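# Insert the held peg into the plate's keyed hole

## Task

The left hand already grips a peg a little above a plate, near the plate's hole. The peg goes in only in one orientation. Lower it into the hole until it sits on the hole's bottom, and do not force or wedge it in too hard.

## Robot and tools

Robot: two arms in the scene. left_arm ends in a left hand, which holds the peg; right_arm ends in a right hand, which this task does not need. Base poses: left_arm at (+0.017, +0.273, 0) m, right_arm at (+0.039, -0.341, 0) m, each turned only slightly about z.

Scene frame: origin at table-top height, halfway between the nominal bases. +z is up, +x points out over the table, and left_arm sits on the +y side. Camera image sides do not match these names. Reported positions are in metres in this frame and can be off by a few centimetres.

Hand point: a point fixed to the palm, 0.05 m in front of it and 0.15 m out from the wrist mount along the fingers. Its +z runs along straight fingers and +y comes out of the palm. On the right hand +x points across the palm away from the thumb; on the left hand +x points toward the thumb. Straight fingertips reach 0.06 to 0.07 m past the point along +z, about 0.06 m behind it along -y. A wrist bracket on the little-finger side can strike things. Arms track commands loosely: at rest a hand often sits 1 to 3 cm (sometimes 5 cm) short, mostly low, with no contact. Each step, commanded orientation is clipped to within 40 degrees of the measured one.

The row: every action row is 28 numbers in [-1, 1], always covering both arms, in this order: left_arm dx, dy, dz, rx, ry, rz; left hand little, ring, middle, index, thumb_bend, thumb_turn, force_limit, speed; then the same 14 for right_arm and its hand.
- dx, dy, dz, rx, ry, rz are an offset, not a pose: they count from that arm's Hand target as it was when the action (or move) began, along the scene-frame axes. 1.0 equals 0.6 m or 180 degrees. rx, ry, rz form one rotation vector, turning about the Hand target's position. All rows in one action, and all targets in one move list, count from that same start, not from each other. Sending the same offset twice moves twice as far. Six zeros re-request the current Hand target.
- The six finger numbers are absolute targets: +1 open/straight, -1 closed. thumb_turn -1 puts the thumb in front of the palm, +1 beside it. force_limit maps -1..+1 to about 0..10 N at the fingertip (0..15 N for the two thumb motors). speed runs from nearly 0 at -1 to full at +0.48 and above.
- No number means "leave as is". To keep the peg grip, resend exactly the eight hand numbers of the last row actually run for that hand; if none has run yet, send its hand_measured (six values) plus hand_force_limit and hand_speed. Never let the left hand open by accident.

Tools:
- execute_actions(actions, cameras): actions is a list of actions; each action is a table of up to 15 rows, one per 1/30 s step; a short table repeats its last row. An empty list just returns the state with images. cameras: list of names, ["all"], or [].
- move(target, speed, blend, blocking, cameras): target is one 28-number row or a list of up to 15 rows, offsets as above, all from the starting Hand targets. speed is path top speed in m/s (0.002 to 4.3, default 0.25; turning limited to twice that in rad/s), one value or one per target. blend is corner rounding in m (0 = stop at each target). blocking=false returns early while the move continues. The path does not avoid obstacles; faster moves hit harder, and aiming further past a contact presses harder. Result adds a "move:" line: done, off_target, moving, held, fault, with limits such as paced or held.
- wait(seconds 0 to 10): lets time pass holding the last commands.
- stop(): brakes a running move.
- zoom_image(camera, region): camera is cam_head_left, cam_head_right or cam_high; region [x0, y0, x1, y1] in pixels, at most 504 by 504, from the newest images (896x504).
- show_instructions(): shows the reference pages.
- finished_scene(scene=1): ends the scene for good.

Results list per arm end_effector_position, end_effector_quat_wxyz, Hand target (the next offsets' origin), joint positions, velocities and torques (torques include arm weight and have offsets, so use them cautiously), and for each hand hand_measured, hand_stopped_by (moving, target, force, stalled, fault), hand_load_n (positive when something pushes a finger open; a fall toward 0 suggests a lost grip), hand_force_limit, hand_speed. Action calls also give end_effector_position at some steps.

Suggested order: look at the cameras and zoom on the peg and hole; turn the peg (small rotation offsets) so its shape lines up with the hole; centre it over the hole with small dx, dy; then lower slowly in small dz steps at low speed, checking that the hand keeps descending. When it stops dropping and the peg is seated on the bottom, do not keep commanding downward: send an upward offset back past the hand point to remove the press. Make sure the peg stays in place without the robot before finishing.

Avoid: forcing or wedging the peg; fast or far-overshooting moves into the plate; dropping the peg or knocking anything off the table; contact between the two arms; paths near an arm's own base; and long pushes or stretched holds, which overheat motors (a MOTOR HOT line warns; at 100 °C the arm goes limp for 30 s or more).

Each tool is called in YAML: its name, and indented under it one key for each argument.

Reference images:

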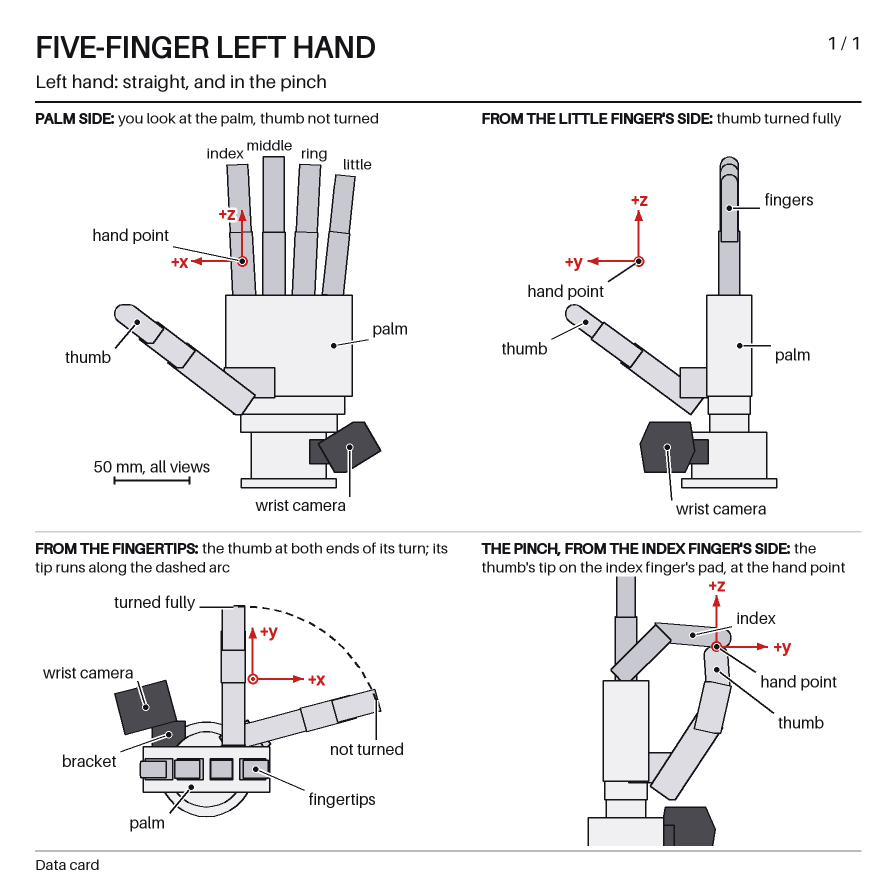

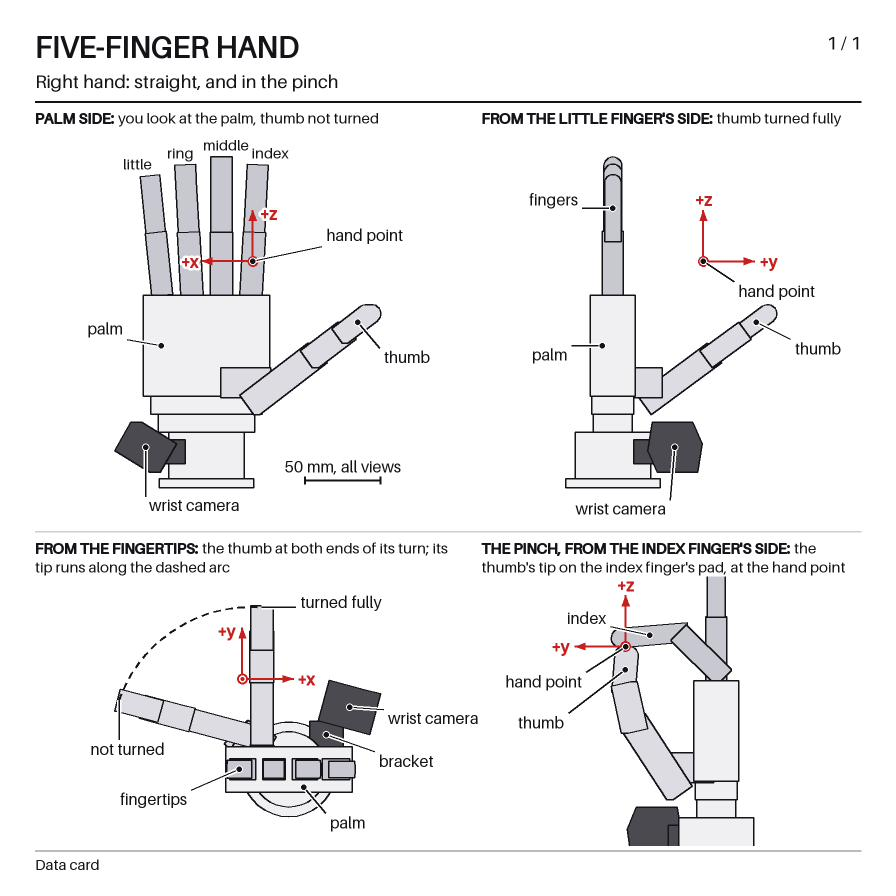

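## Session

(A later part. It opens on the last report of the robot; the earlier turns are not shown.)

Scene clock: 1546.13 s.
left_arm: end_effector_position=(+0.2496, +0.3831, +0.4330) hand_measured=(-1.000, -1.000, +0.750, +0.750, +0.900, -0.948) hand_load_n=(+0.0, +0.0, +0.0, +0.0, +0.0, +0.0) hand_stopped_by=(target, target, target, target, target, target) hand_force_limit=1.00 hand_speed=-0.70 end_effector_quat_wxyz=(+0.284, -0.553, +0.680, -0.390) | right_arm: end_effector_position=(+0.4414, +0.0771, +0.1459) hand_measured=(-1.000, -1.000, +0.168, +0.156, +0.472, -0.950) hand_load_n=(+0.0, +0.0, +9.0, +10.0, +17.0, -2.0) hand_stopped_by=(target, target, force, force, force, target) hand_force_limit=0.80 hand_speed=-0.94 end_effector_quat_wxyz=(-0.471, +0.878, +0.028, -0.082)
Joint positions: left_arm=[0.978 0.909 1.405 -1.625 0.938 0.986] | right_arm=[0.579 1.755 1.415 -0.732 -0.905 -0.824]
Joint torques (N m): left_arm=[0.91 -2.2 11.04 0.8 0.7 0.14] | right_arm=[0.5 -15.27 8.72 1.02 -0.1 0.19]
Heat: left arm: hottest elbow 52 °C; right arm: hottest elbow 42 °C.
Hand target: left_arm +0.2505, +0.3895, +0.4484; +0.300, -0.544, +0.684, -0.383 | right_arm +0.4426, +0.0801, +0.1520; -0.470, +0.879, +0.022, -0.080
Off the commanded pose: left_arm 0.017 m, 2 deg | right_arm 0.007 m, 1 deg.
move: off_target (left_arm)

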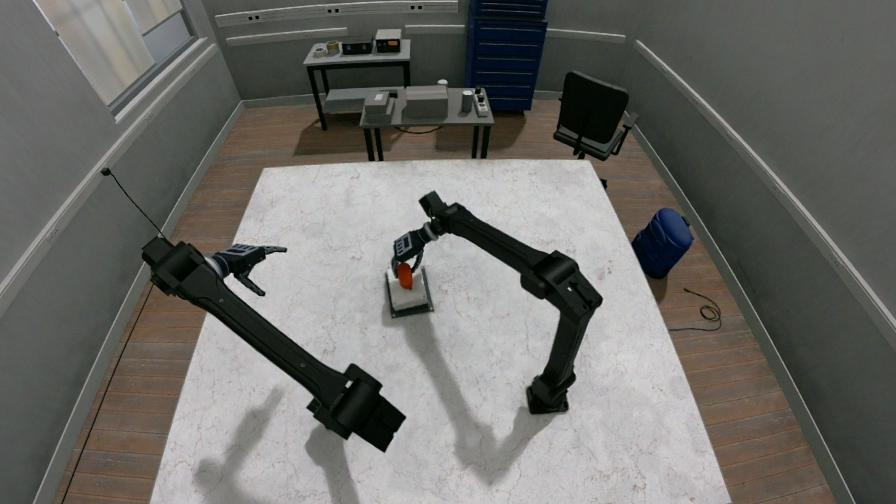

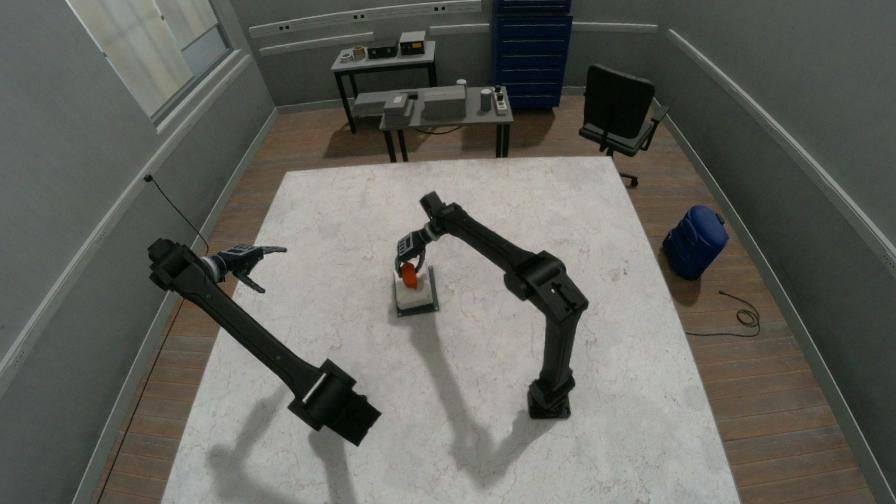

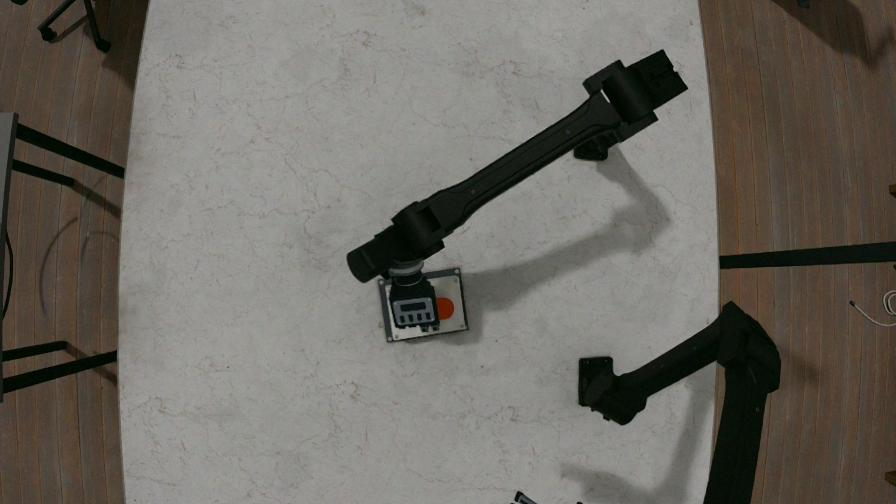

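move:
  target: [0,0,0,0,0,0,-1,-1,0.75,0.75,0.9,-0.948,1.0,-0.7,0,0,0,0,0,0,-1,-1,0.3,0.3,0.58,-0.95,0.8,-0.9]
  cameras: ["all"]

zoom_image:
  camera: "cam_high"
  region: [410, 280, 470, 340]

zoom_image:
  camera: "cam_head_left"
  region: [388, 252, 424, 296]

zoom_image:
  camera: "cam_head_right"
  region: [392, 252, 428, 296]

Scene clock: 1552.30 s.
left_arm: end_effector_position=(+0.2496, +0.3831, +0.4330) hand_measured=(-1.000, -1.000, +0.750, +0.750, +0.900, -0.948) hand_load_n=(+0.0, +0.0, +0.0, +0.0, +0.0, +0.0) hand_stopped_by=(target, target, target, target, target, target) hand_force_limit=1.00 hand_speed=-0.70 end_effector_quat_wxyz=(+0.284, -0.553, +0.680, -0.390) | right_arm: end_effector_position=(+0.4420, +0.0765, +0.1451) hand_measured=(-1.000, -1.000, +0.300, +0.300, +0.580, -0.950) hand_load_n=(+0.0, +0.0, +0.0, -0.5, +0.0, +0.0) hand_stopped_by=(target, target, target, target, target, target) hand_force_limit=0.80 hand_speed=-0.90 end_effector_quat_wxyz=(-0.468, +0.880, +0.023, -0.082)
Joint positions: left_arm=[0.978 0.909 1.405 -1.625 0.938 0.986] | right_arm=[0.579 1.755 1.415 -0.732 -0.896 -0.814]
Joint torques (N m): left_arm=[0.91 -2.14 11.06 0.8 0.71 0.14] | right_arm=[0.5 -15.27 8.72 1.02 -0.45 0.1]
Heat: left arm: hottest elbow 52 °C; right arm: hottest elbow 42 °C.
Hand target: left_arm +0.2505, +0.3895, +0.4484; +0.300, -0.544, +0.684, -0.383 | right_arm +0.4426, +0.0801, +0.1521; -0.470, +0.879, +0.023, -0.080
Off the commanded pose: left_arm 0.017 m, 2 deg | right_arm 0.008 m, 0 deg.
move: off_target (left_arm)

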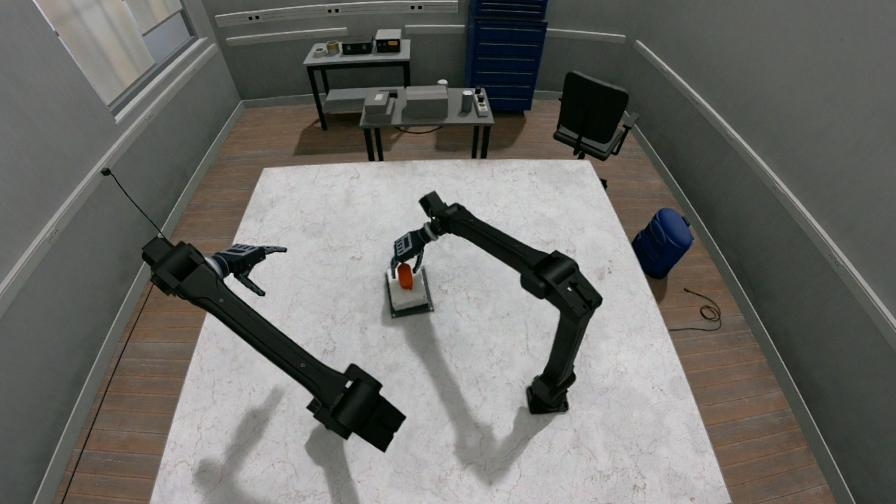

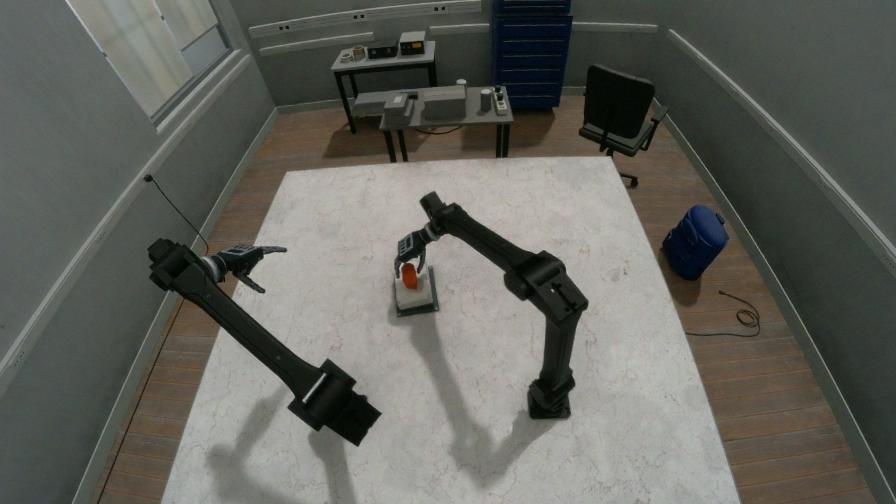

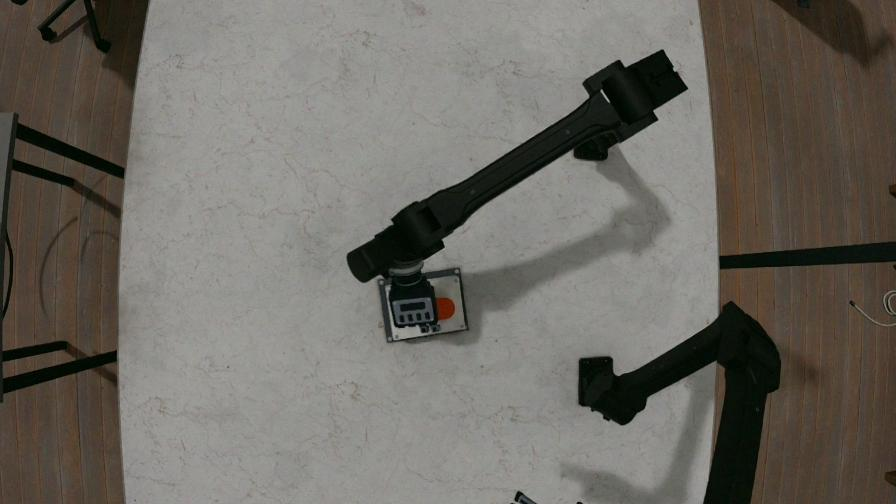

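Scaled by 8.400 from the camera's 896x504 image, which has a finer 1280x720 frame.

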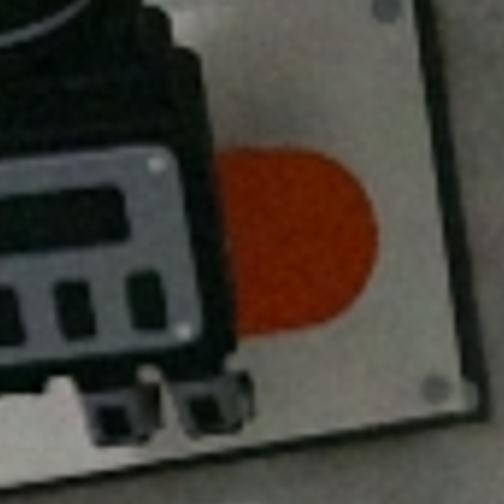

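Scaled by 11.455 from the camera's 896x504 image, which has a finer 1280x720 frame.

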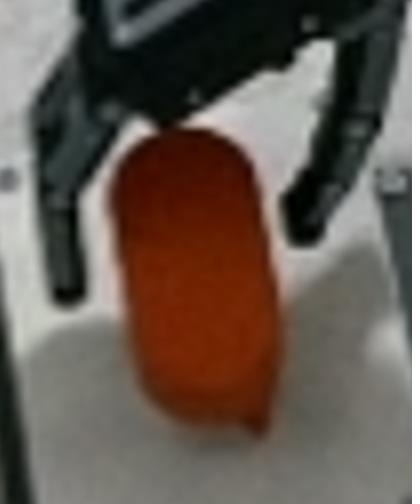

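Scaled by 11.455 from the camera's 896x504 image, which has a finer 1280x720 frame.

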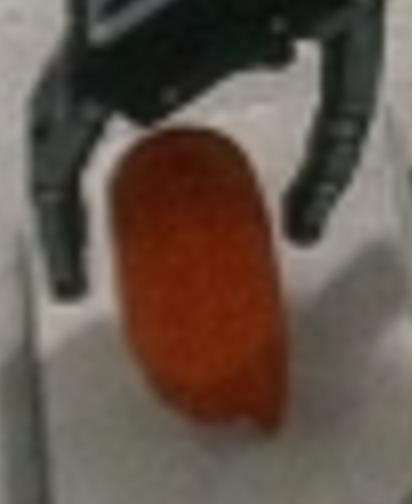

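move:
  target:
    - [0,0,0,0,0,0,-1,-1,0.75,0.75,0.9,-0.948,1.0,-0.7,0,-0.005,0.03,0,0,0,-1,-1,0.45,0.45,0.72,-0.95,0.8,-0.7]
    - [0,0,0,0,0,0,-1,-1,0.75,0.75,0.9,-0.948,1.0,-0.7,0,0,0.2,0,0,0,-1,-1,0.45,0.45,0.72,-0.95,0.8,-0.7]
    - [0,0,0,0,0,0,-1,-1,0.75,0.75,0.9,-0.948,1.0,-0.7,0.02,-0.25,0.22,0,-0.038,0,-1,-1,0.45,0.45,0.72,-0.95,0.8,-0.7]
  speed: [0.03,0.08,0.15]
  cameras: ["all"]

zoom_image:
  camera: "cam_high"
  region: [376, 258, 476, 358]

zoom_image:
  camera: "cam_head_left"
  region: [388, 252, 424, 296]

zoom_image:
  camera: "cam_head_right"
  region: [392, 252, 428, 296]

Scene clock: 1563.83 s.
left_arm: end_effector_position=(+0.2496, +0.3831, +0.4330) hand_measured=(-1.000, -1.000, +0.750, +0.750, +0.900, -0.948) hand_load_n=(+0.0, +0.0, +0.0, +0.0, +0.0, +0.0) hand_stopped_by=(target, target, target, target, target, target) hand_force_limit=1.00 hand_speed=-0.70 end_effector_quat_wxyz=(+0.284, -0.553, +0.680, -0.390) | right_arm: end_effector_position=(+0.4527, -0.0658, +0.2681) hand_measured=(-1.000, -1.000, +0.450, +0.450, +0.720, -0.950) hand_load_n=(+0.0, +0.0, +0.0, +0.0, +0.0, +0.0) hand_stopped_by=(target, target, target, target, target, target) hand_force_limit=0.80 hand_speed=-0.70 end_effector_quat_wxyz=(-0.462, +0.885, +0.043, -0.044)
Joint positions: left_arm=[0.978 0.909 1.405 -1.625 0.938 0.986] | right_arm=[0.337 1.571 1.543 -1.289 -0.942 -1.214]
Joint torques (N m): left_arm=[0.91 -2.14 11.04 0.8 0.7 0.13] | right_arm=[-0.5 -14.21 9.1 0.38 -0.74 -0.14]
Heat: left arm: hottest elbow 52 °C; right arm: hottest elbow 42 °C.
Hand target: left_arm +0.2505, +0.3895, +0.4484; +0.300, -0.544, +0.684, -0.383 | right_arm +0.4545, -0.0699, +0.2841; -0.467, +0.882, +0.050, -0.027
Off the commanded pose: left_arm 0.017 m, 2 deg | right_arm 0.017 m, 2 deg.
move: off_target (left_arm, right_arm)

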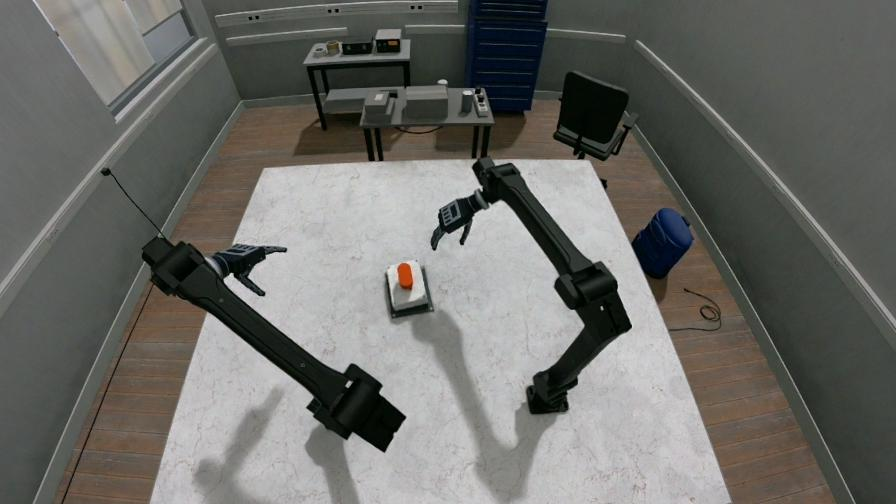

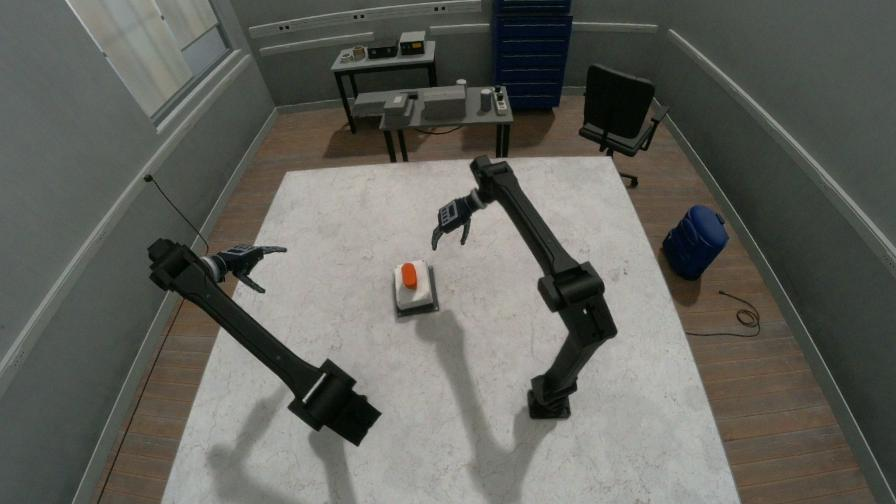

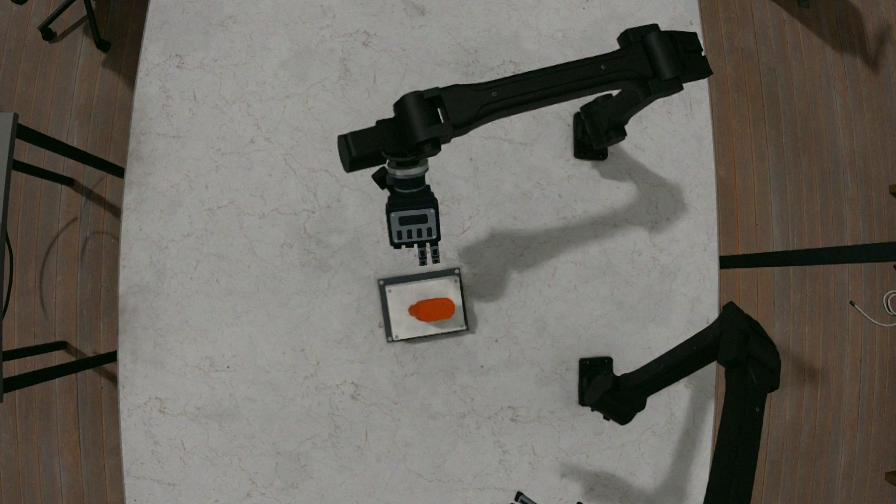

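Scaled by 5.040 from the camera's 896x504 image, which has a finer 1280x720 frame.

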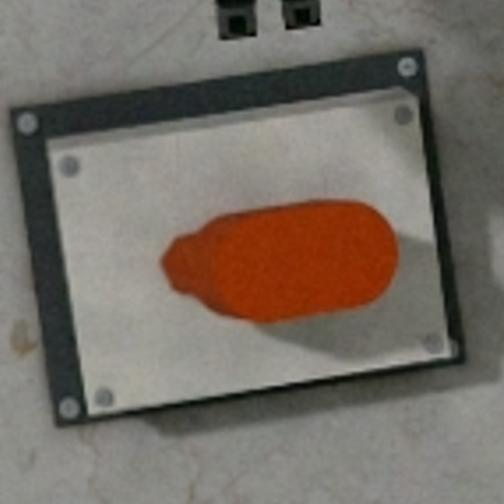

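Scaled by 11.455 from the camera's 896x504 image, which has a finer 1280x720 frame.

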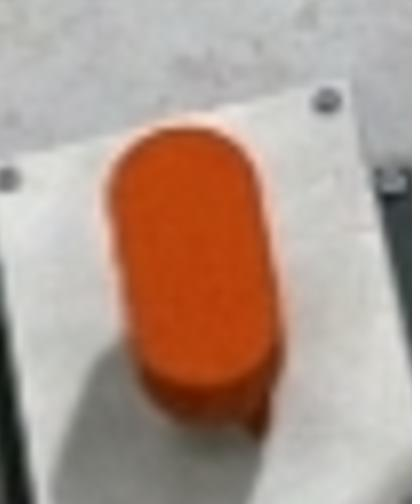

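Scaled by 11.455 from the camera's 896x504 image, which has a finer 1280x720 frame.

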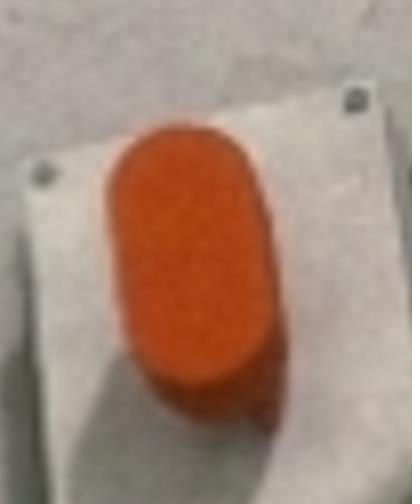

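zoom_image:
  camera: "cam_high"
  region: [404, 290, 464, 330]

Scaled by 8.400 from the camera's 896x504 image, which has a finer 1280x720 frame.

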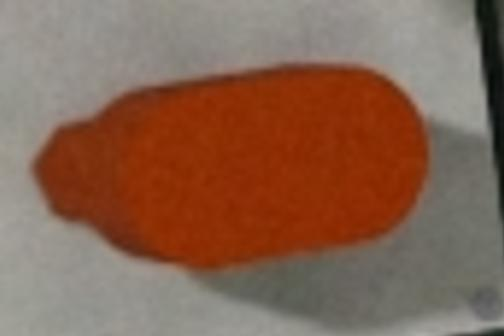

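move:
  target:
    - [0,0,0,0,0,0,-1,-1,0.75,0.75,0.9,-0.948,1.0,-0.7,-0.02,0.20,0,0.0149,-0.065,0.003,-1,-1,0.45,0.45,0.72,-0.95,0.8,-0.7]
    - [0,0,0,0,0,0,-1,-1,0.75,0.75,0.9,-0.948,1.0,-0.7,-0.0267,0.2583,-0.11,0.0149,-0.065,0.003,-1,-1,0.45,0.45,0.72,-0.95,0.8,-0.7]
  speed: [0.15,0.08]
  cameras: ["all"]

zoom_image:
  camera: "cam_high"
  region: [386, 268, 466, 348]

zoom_image:
  camera: "cam_head_left"
  region: [380, 236, 440, 296]

zoom_image:
  camera: "cam_head_right"
  region: [384, 236, 444, 296]

Scene clock: 1623.30 s.
left_arm: end_effector_position=(+0.2496, +0.3831, +0.4330) hand_measured=(-1.000, -1.000, +0.750, +0.750, +0.900, -0.948) hand_load_n=(+0.0, +0.0, +0.0, +0.0, +0.0, +0.0) hand_stopped_by=(target, target, target, target, target, target) hand_force_limit=1.00 hand_speed=-0.70 end_effector_quat_wxyz=(+0.284, -0.553, +0.680, -0.390) | right_arm: end_effector_position=(+0.4390, +0.0755, +0.2208) hand_measured=(-1.000, -1.000, +0.450, +0.450, +0.720, -0.950) hand_load_n=(+0.0, +0.0, +0.0, +0.0, +0.0, +0.0) hand_stopped_by=(target, target, target, target, target, target) hand_force_limit=0.80 hand_speed=-0.70 end_effector_quat_wxyz=(-0.478, +0.870, +0.100, +0.063)
Joint positions: left_arm=[0.978 0.909 1.405 -1.625 0.938 0.986] | right_arm=[0.623 1.542 1.341 -0.623 -0.754 -0.884]
Joint torques (N m): left_arm=[0.91 -2.2 11.04 0.8 0.7 0.14] | right_arm=[1.2 -11.4 8.91 2.39 -0.29 0.06]
Heat: left arm: hottest elbow 52 °C; right arm: hottest elbow 42 °C.
Hand target: left_arm +0.2505, +0.3895, +0.4484; +0.300, -0.544, +0.684, -0.383 | right_arm +0.4385, +0.0851, +0.2182; -0.480, +0.869, +0.103, +0.062
Off the commanded pose: left_arm 0.017 m, 2 deg | right_arm 0.010 m, 0 deg.
move: off_target (left_arm)

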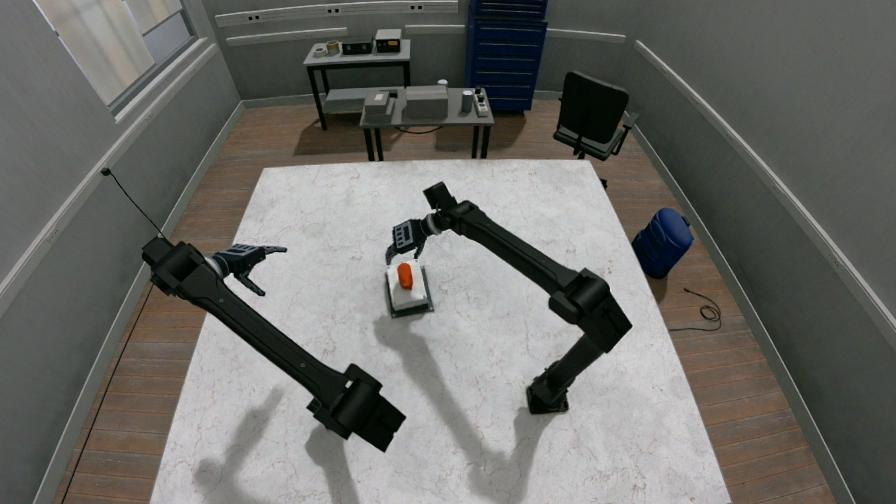

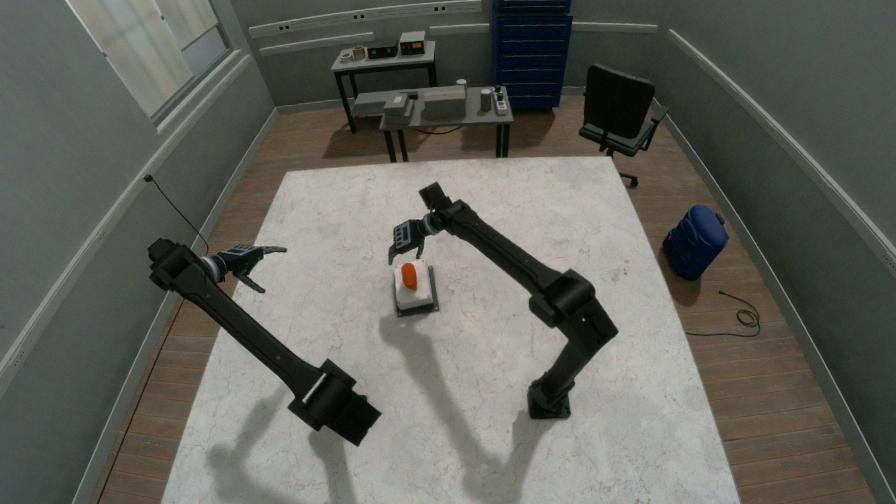

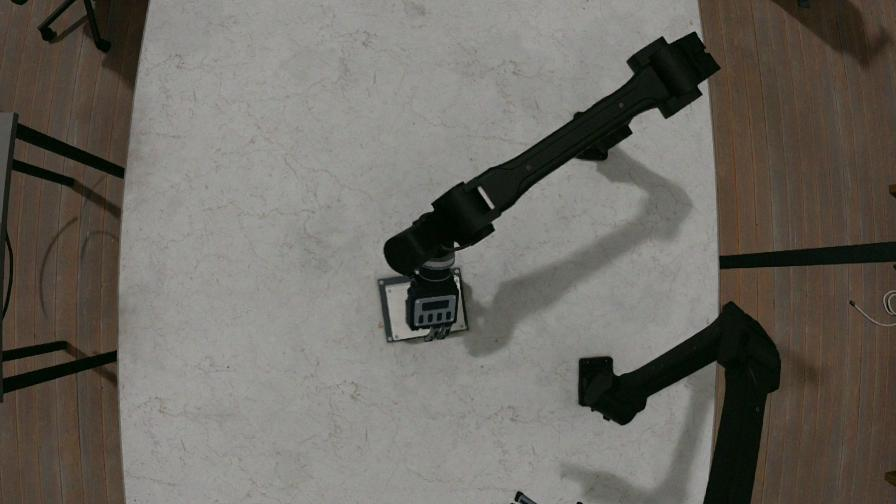

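Scaled by 6.300 from the camera's 896x504 image, which has a finer 1280x720 frame.

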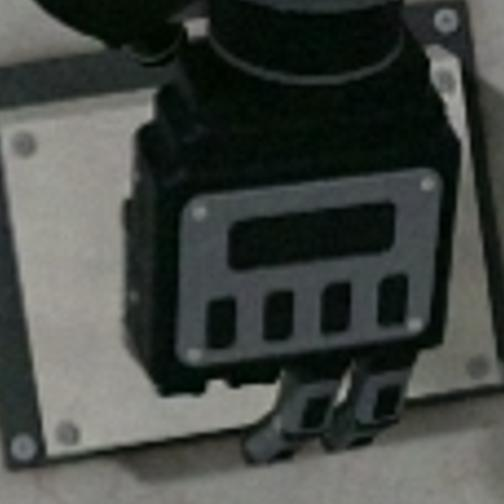

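Scaled by 8.400 from the camera's 896x504 image, which has a finer 1280x720 frame.

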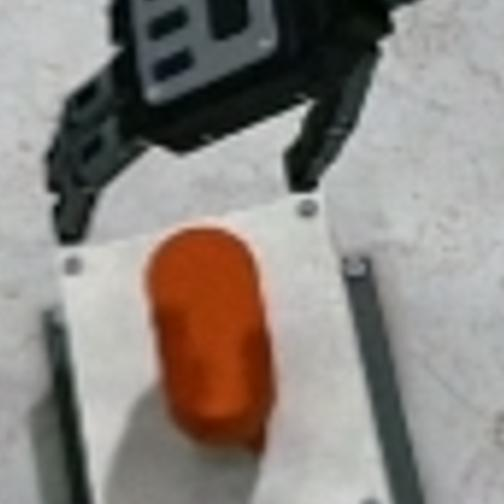

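Scaled by 8.400 from the camera's 896x504 image, which has a finer 1280x720 frame.

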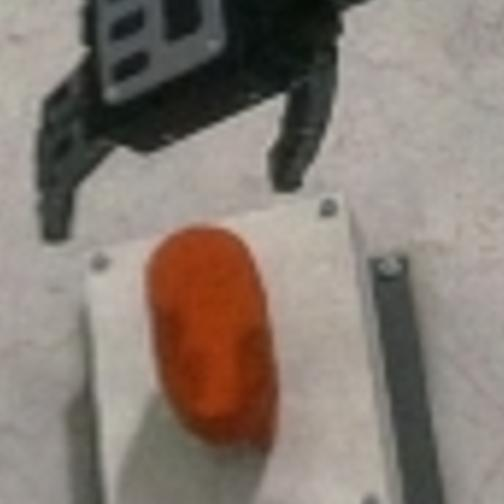

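move:
  target:
    - [0,0,0,0,0,0,-1,-1,0.75,0.75,0.9,-0.948,1.0,-0.7,0.0,-0.045,-0.02,0,0,0.009,-1,-1,0.45,0.45,0.72,-0.95,0.8,-0.7]
    - [0,0,0,0,0,0,-1,-1,0.75,0.75,0.9,-0.948,1.0,-0.7,-0.0133,-0.0118,-0.058,0,0,0.009,-1,-1,0.45,0.45,0.72,-0.95,0.8,-0.7]
  speed: [0.12,0.08]
  cameras: ["all"]

zoom_image:
  camera: "cam_high"
  region: [386, 268, 466, 348]

zoom_image:
  camera: "cam_head_left"
  region: [380, 236, 440, 296]

zoom_image:
  camera: "cam_head_right"
  region: [384, 236, 444, 296]

Scene clock: 1644.90 s.
left_arm: end_effector_position=(+0.2496, +0.3831, +0.4330) hand_measured=(-1.000, -1.000, +0.750, +0.750, +0.900, -0.948) hand_load_n=(+0.0, +0.0, +0.0, +0.0, +0.0, +0.0) hand_stopped_by=(target, target, target, target, target, target) hand_force_limit=1.00 hand_speed=-0.70 end_effector_quat_wxyz=(+0.284, -0.553, +0.680, -0.390) | right_arm: end_effector_position=(+0.4314, +0.0689, +0.1880) hand_measured=(-1.000, -1.000, +0.450, +0.450, +0.720, -0.950) hand_load_n=(+0.0, +0.0, +0.0, +0.0, +0.0, +0.0) hand_stopped_by=(target, target, target, target, target, target) hand_force_limit=0.80 hand_speed=-0.70 end_effector_quat_wxyz=(-0.480, +0.868, +0.113, +0.058)
Joint positions: left_arm=[0.978 0.909 1.405 -1.625 0.938 0.986] | right_arm=[0.617 1.546 1.26 -0.557 -0.777 -0.918]
Joint torques (N m): left_arm=[0.91 -2.2 11.04 0.8 0.7 0.14] | right_arm=[1.2 -10.99 8.64 2.21 -0.31 0.06]
Heat: left arm: hottest elbow 52 °C; right arm: hottest elbow 42 °C.
Hand target: left_arm +0.2505, +0.3895, +0.4484; +0.300, -0.544, +0.684, -0.383 | right_arm +0.4306, +0.0780, +0.1834; -0.481, +0.867, +0.115, +0.055
Off the commanded pose: left_arm 0.017 m, 2 deg | right_arm 0.010 m, 0 deg.
move: off_target (left_arm)

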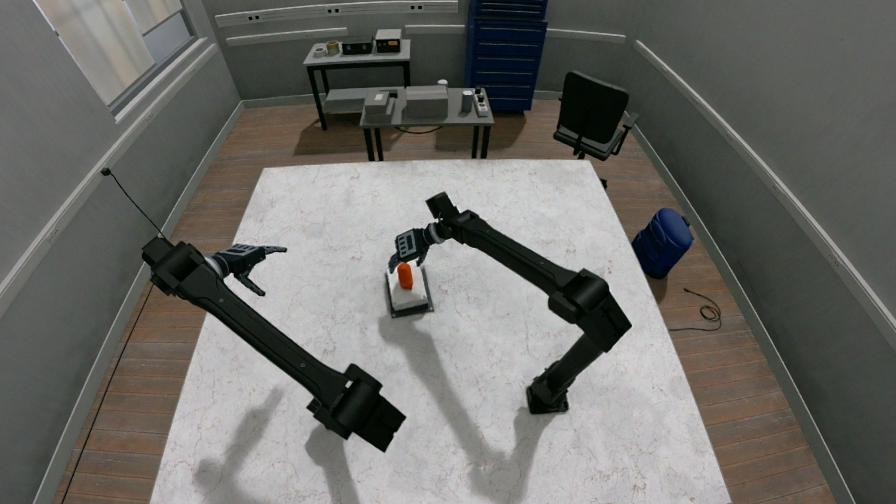

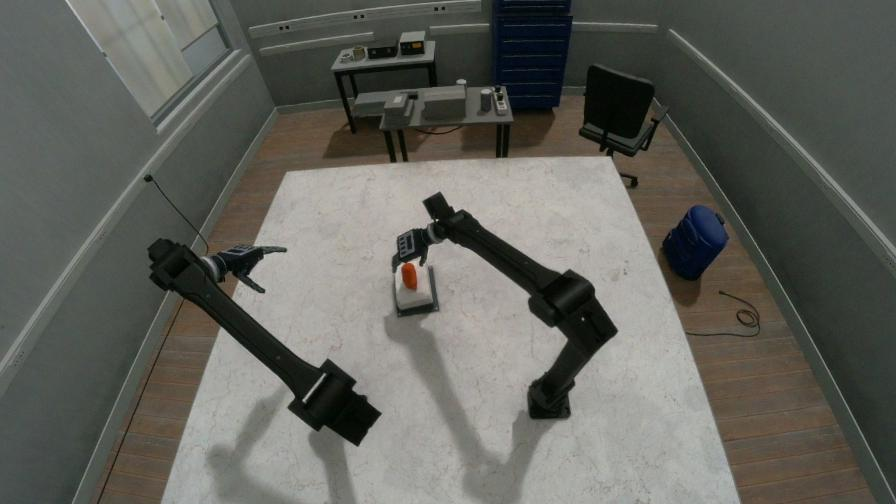

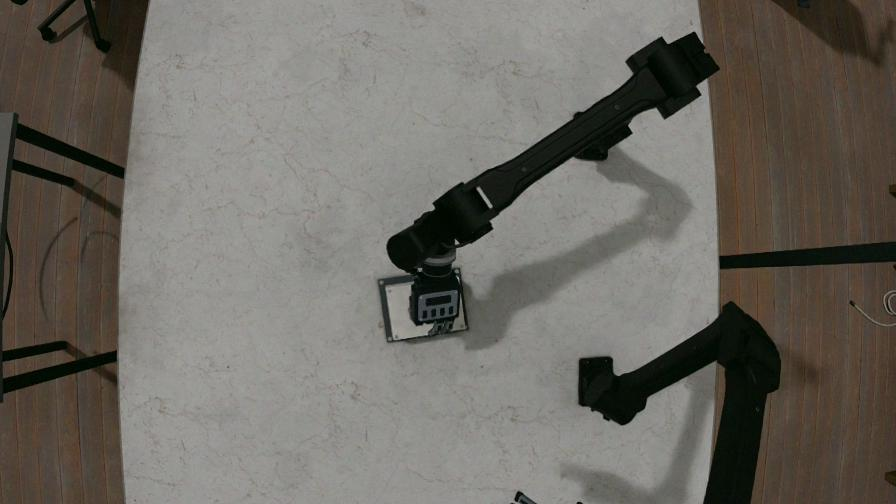

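Scaled by 6.300 from the camera's 896x504 image, which has a finer 1280x720 frame.

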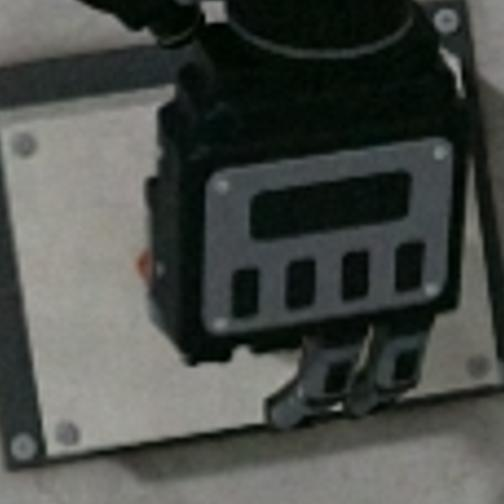

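Scaled by 8.400 from the camera's 896x504 image, which has a finer 1280x720 frame.

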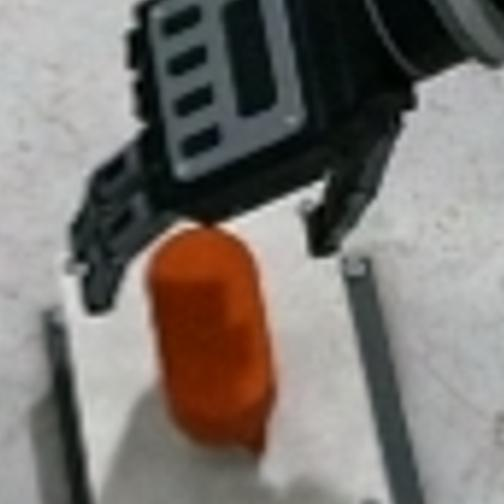

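Scaled by 8.400 from the camera's 896x504 image, which has a finer 1280x720 frame.

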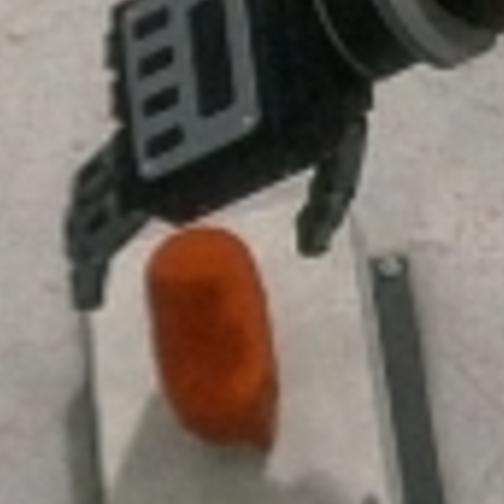

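move:
  target: [0,0,0,0,0,0,-1,-1,0.75,0.75,0.9,-0.948,1.0,-0.7,0.0077,0.001,-0.0767,0,0,0,-1,-1,0.45,0.45,0.72,-0.95,0.8,-0.7]
  speed: 0.05
  cameras: ["all"]

zoom_image:
  camera: "cam_high"
  region: [386, 268, 466, 348]

zoom_image:
  camera: "cam_head_left"
  region: [380, 236, 440, 296]

zoom_image:
  camera: "cam_head_right"
  region: [384, 236, 444, 296]

Scene clock: 1671.80 s.
left_arm: end_effector_position=(+0.2496, +0.3831, +0.4330) hand_measured=(-1.000, -1.000, +0.750, +0.750, +0.900, -0.948) hand_load_n=(+0.0, +0.0, +0.0, +0.0, +0.0, +0.0) hand_stopped_by=(target, target, target, target, target, target) hand_force_limit=1.00 hand_speed=-0.70 end_effector_quat_wxyz=(+0.284, -0.553, +0.680, -0.390) | right_arm: end_effector_position=(+0.4347, +0.0712, +0.1406) hand_measured=(-1.000, -1.000, +0.450, +0.450, +0.720, -0.950) hand_load_n=(+0.0, +0.0, +0.0, +0.0, +0.0, +0.0) hand_stopped_by=(target, target, target, target, target, target) hand_force_limit=0.80 hand_speed=-0.70 end_effector_quat_wxyz=(-0.479, +0.869, +0.112, +0.056)
Joint positions: left_arm=[0.978 0.909 1.405 -1.625 0.938 0.986] | right_arm=[0.617 1.601 1.195 -0.443 -0.777 -0.918]
Joint torques (N m): left_arm=[0.91 -2.14 11.04 0.8 0.7 0.14] | right_arm=[0.85 -11.58 8.39 2.14 -0.42 0.04]
Heat: left arm: hottest elbow 52 °C; right arm: hottest elbow 43 °C.
Hand target: left_arm +0.2505, +0.3895, +0.4484; +0.300, -0.544, +0.684, -0.383 | right_arm +0.4352, +0.0786, +0.1373; -0.481, +0.867, +0.115, +0.055
Off the commanded pose: left_arm 0.017 m, 2 deg | right_arm 0.008 m, 0 deg.
move: off_target (left_arm)

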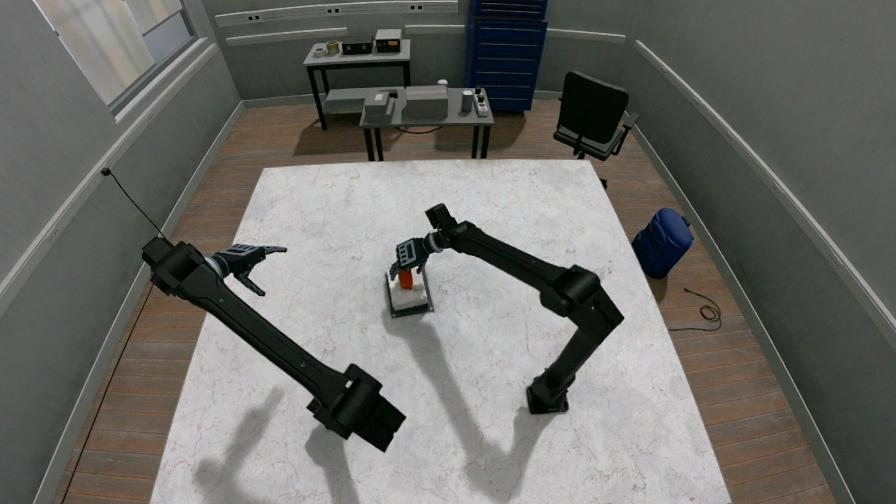

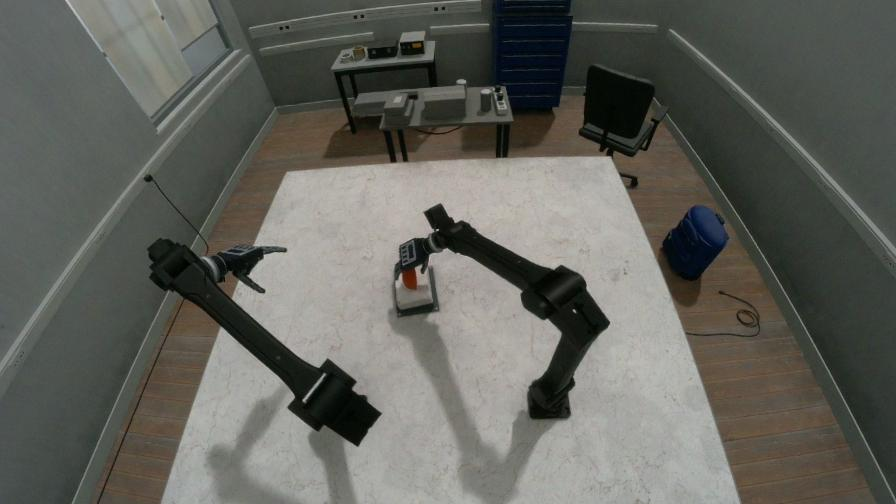

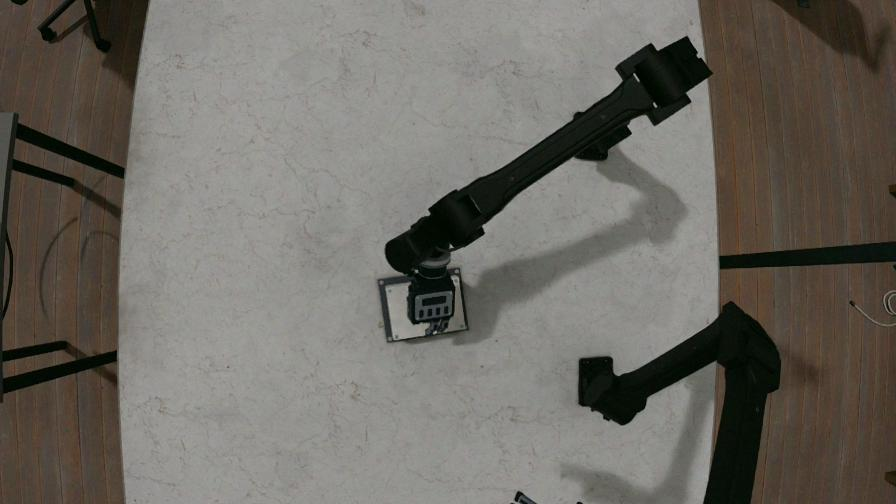

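Scaled by 6.300 from the camera's 896x504 image, which has a finer 1280x720 frame.

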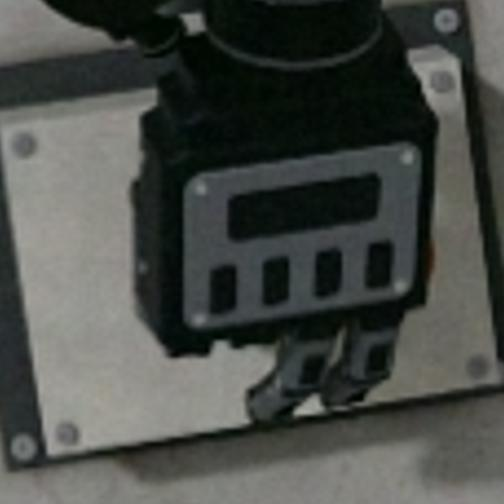

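Scaled by 8.400 from the camera's 896x504 image, which has a finer 1280x720 frame.

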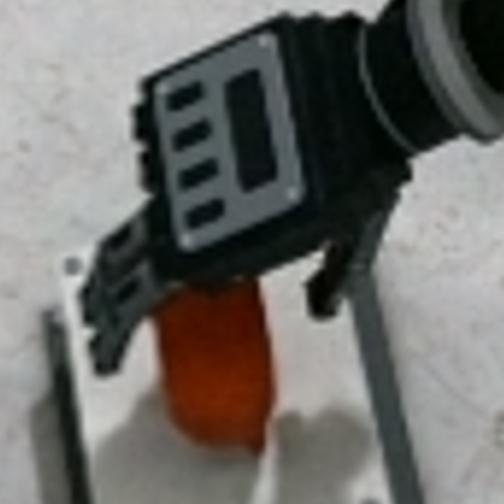

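Scaled by 8.400 from the camera's 896x504 image, which has a finer 1280x720 frame.

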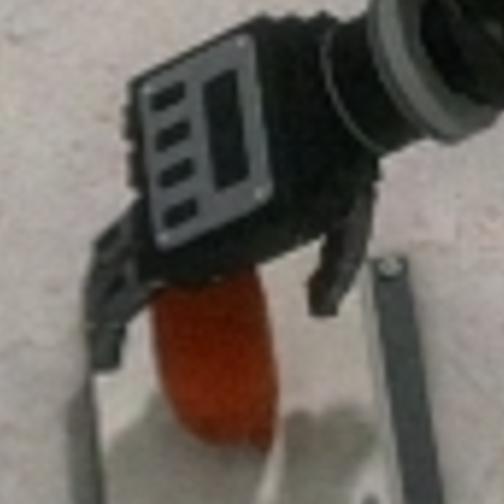

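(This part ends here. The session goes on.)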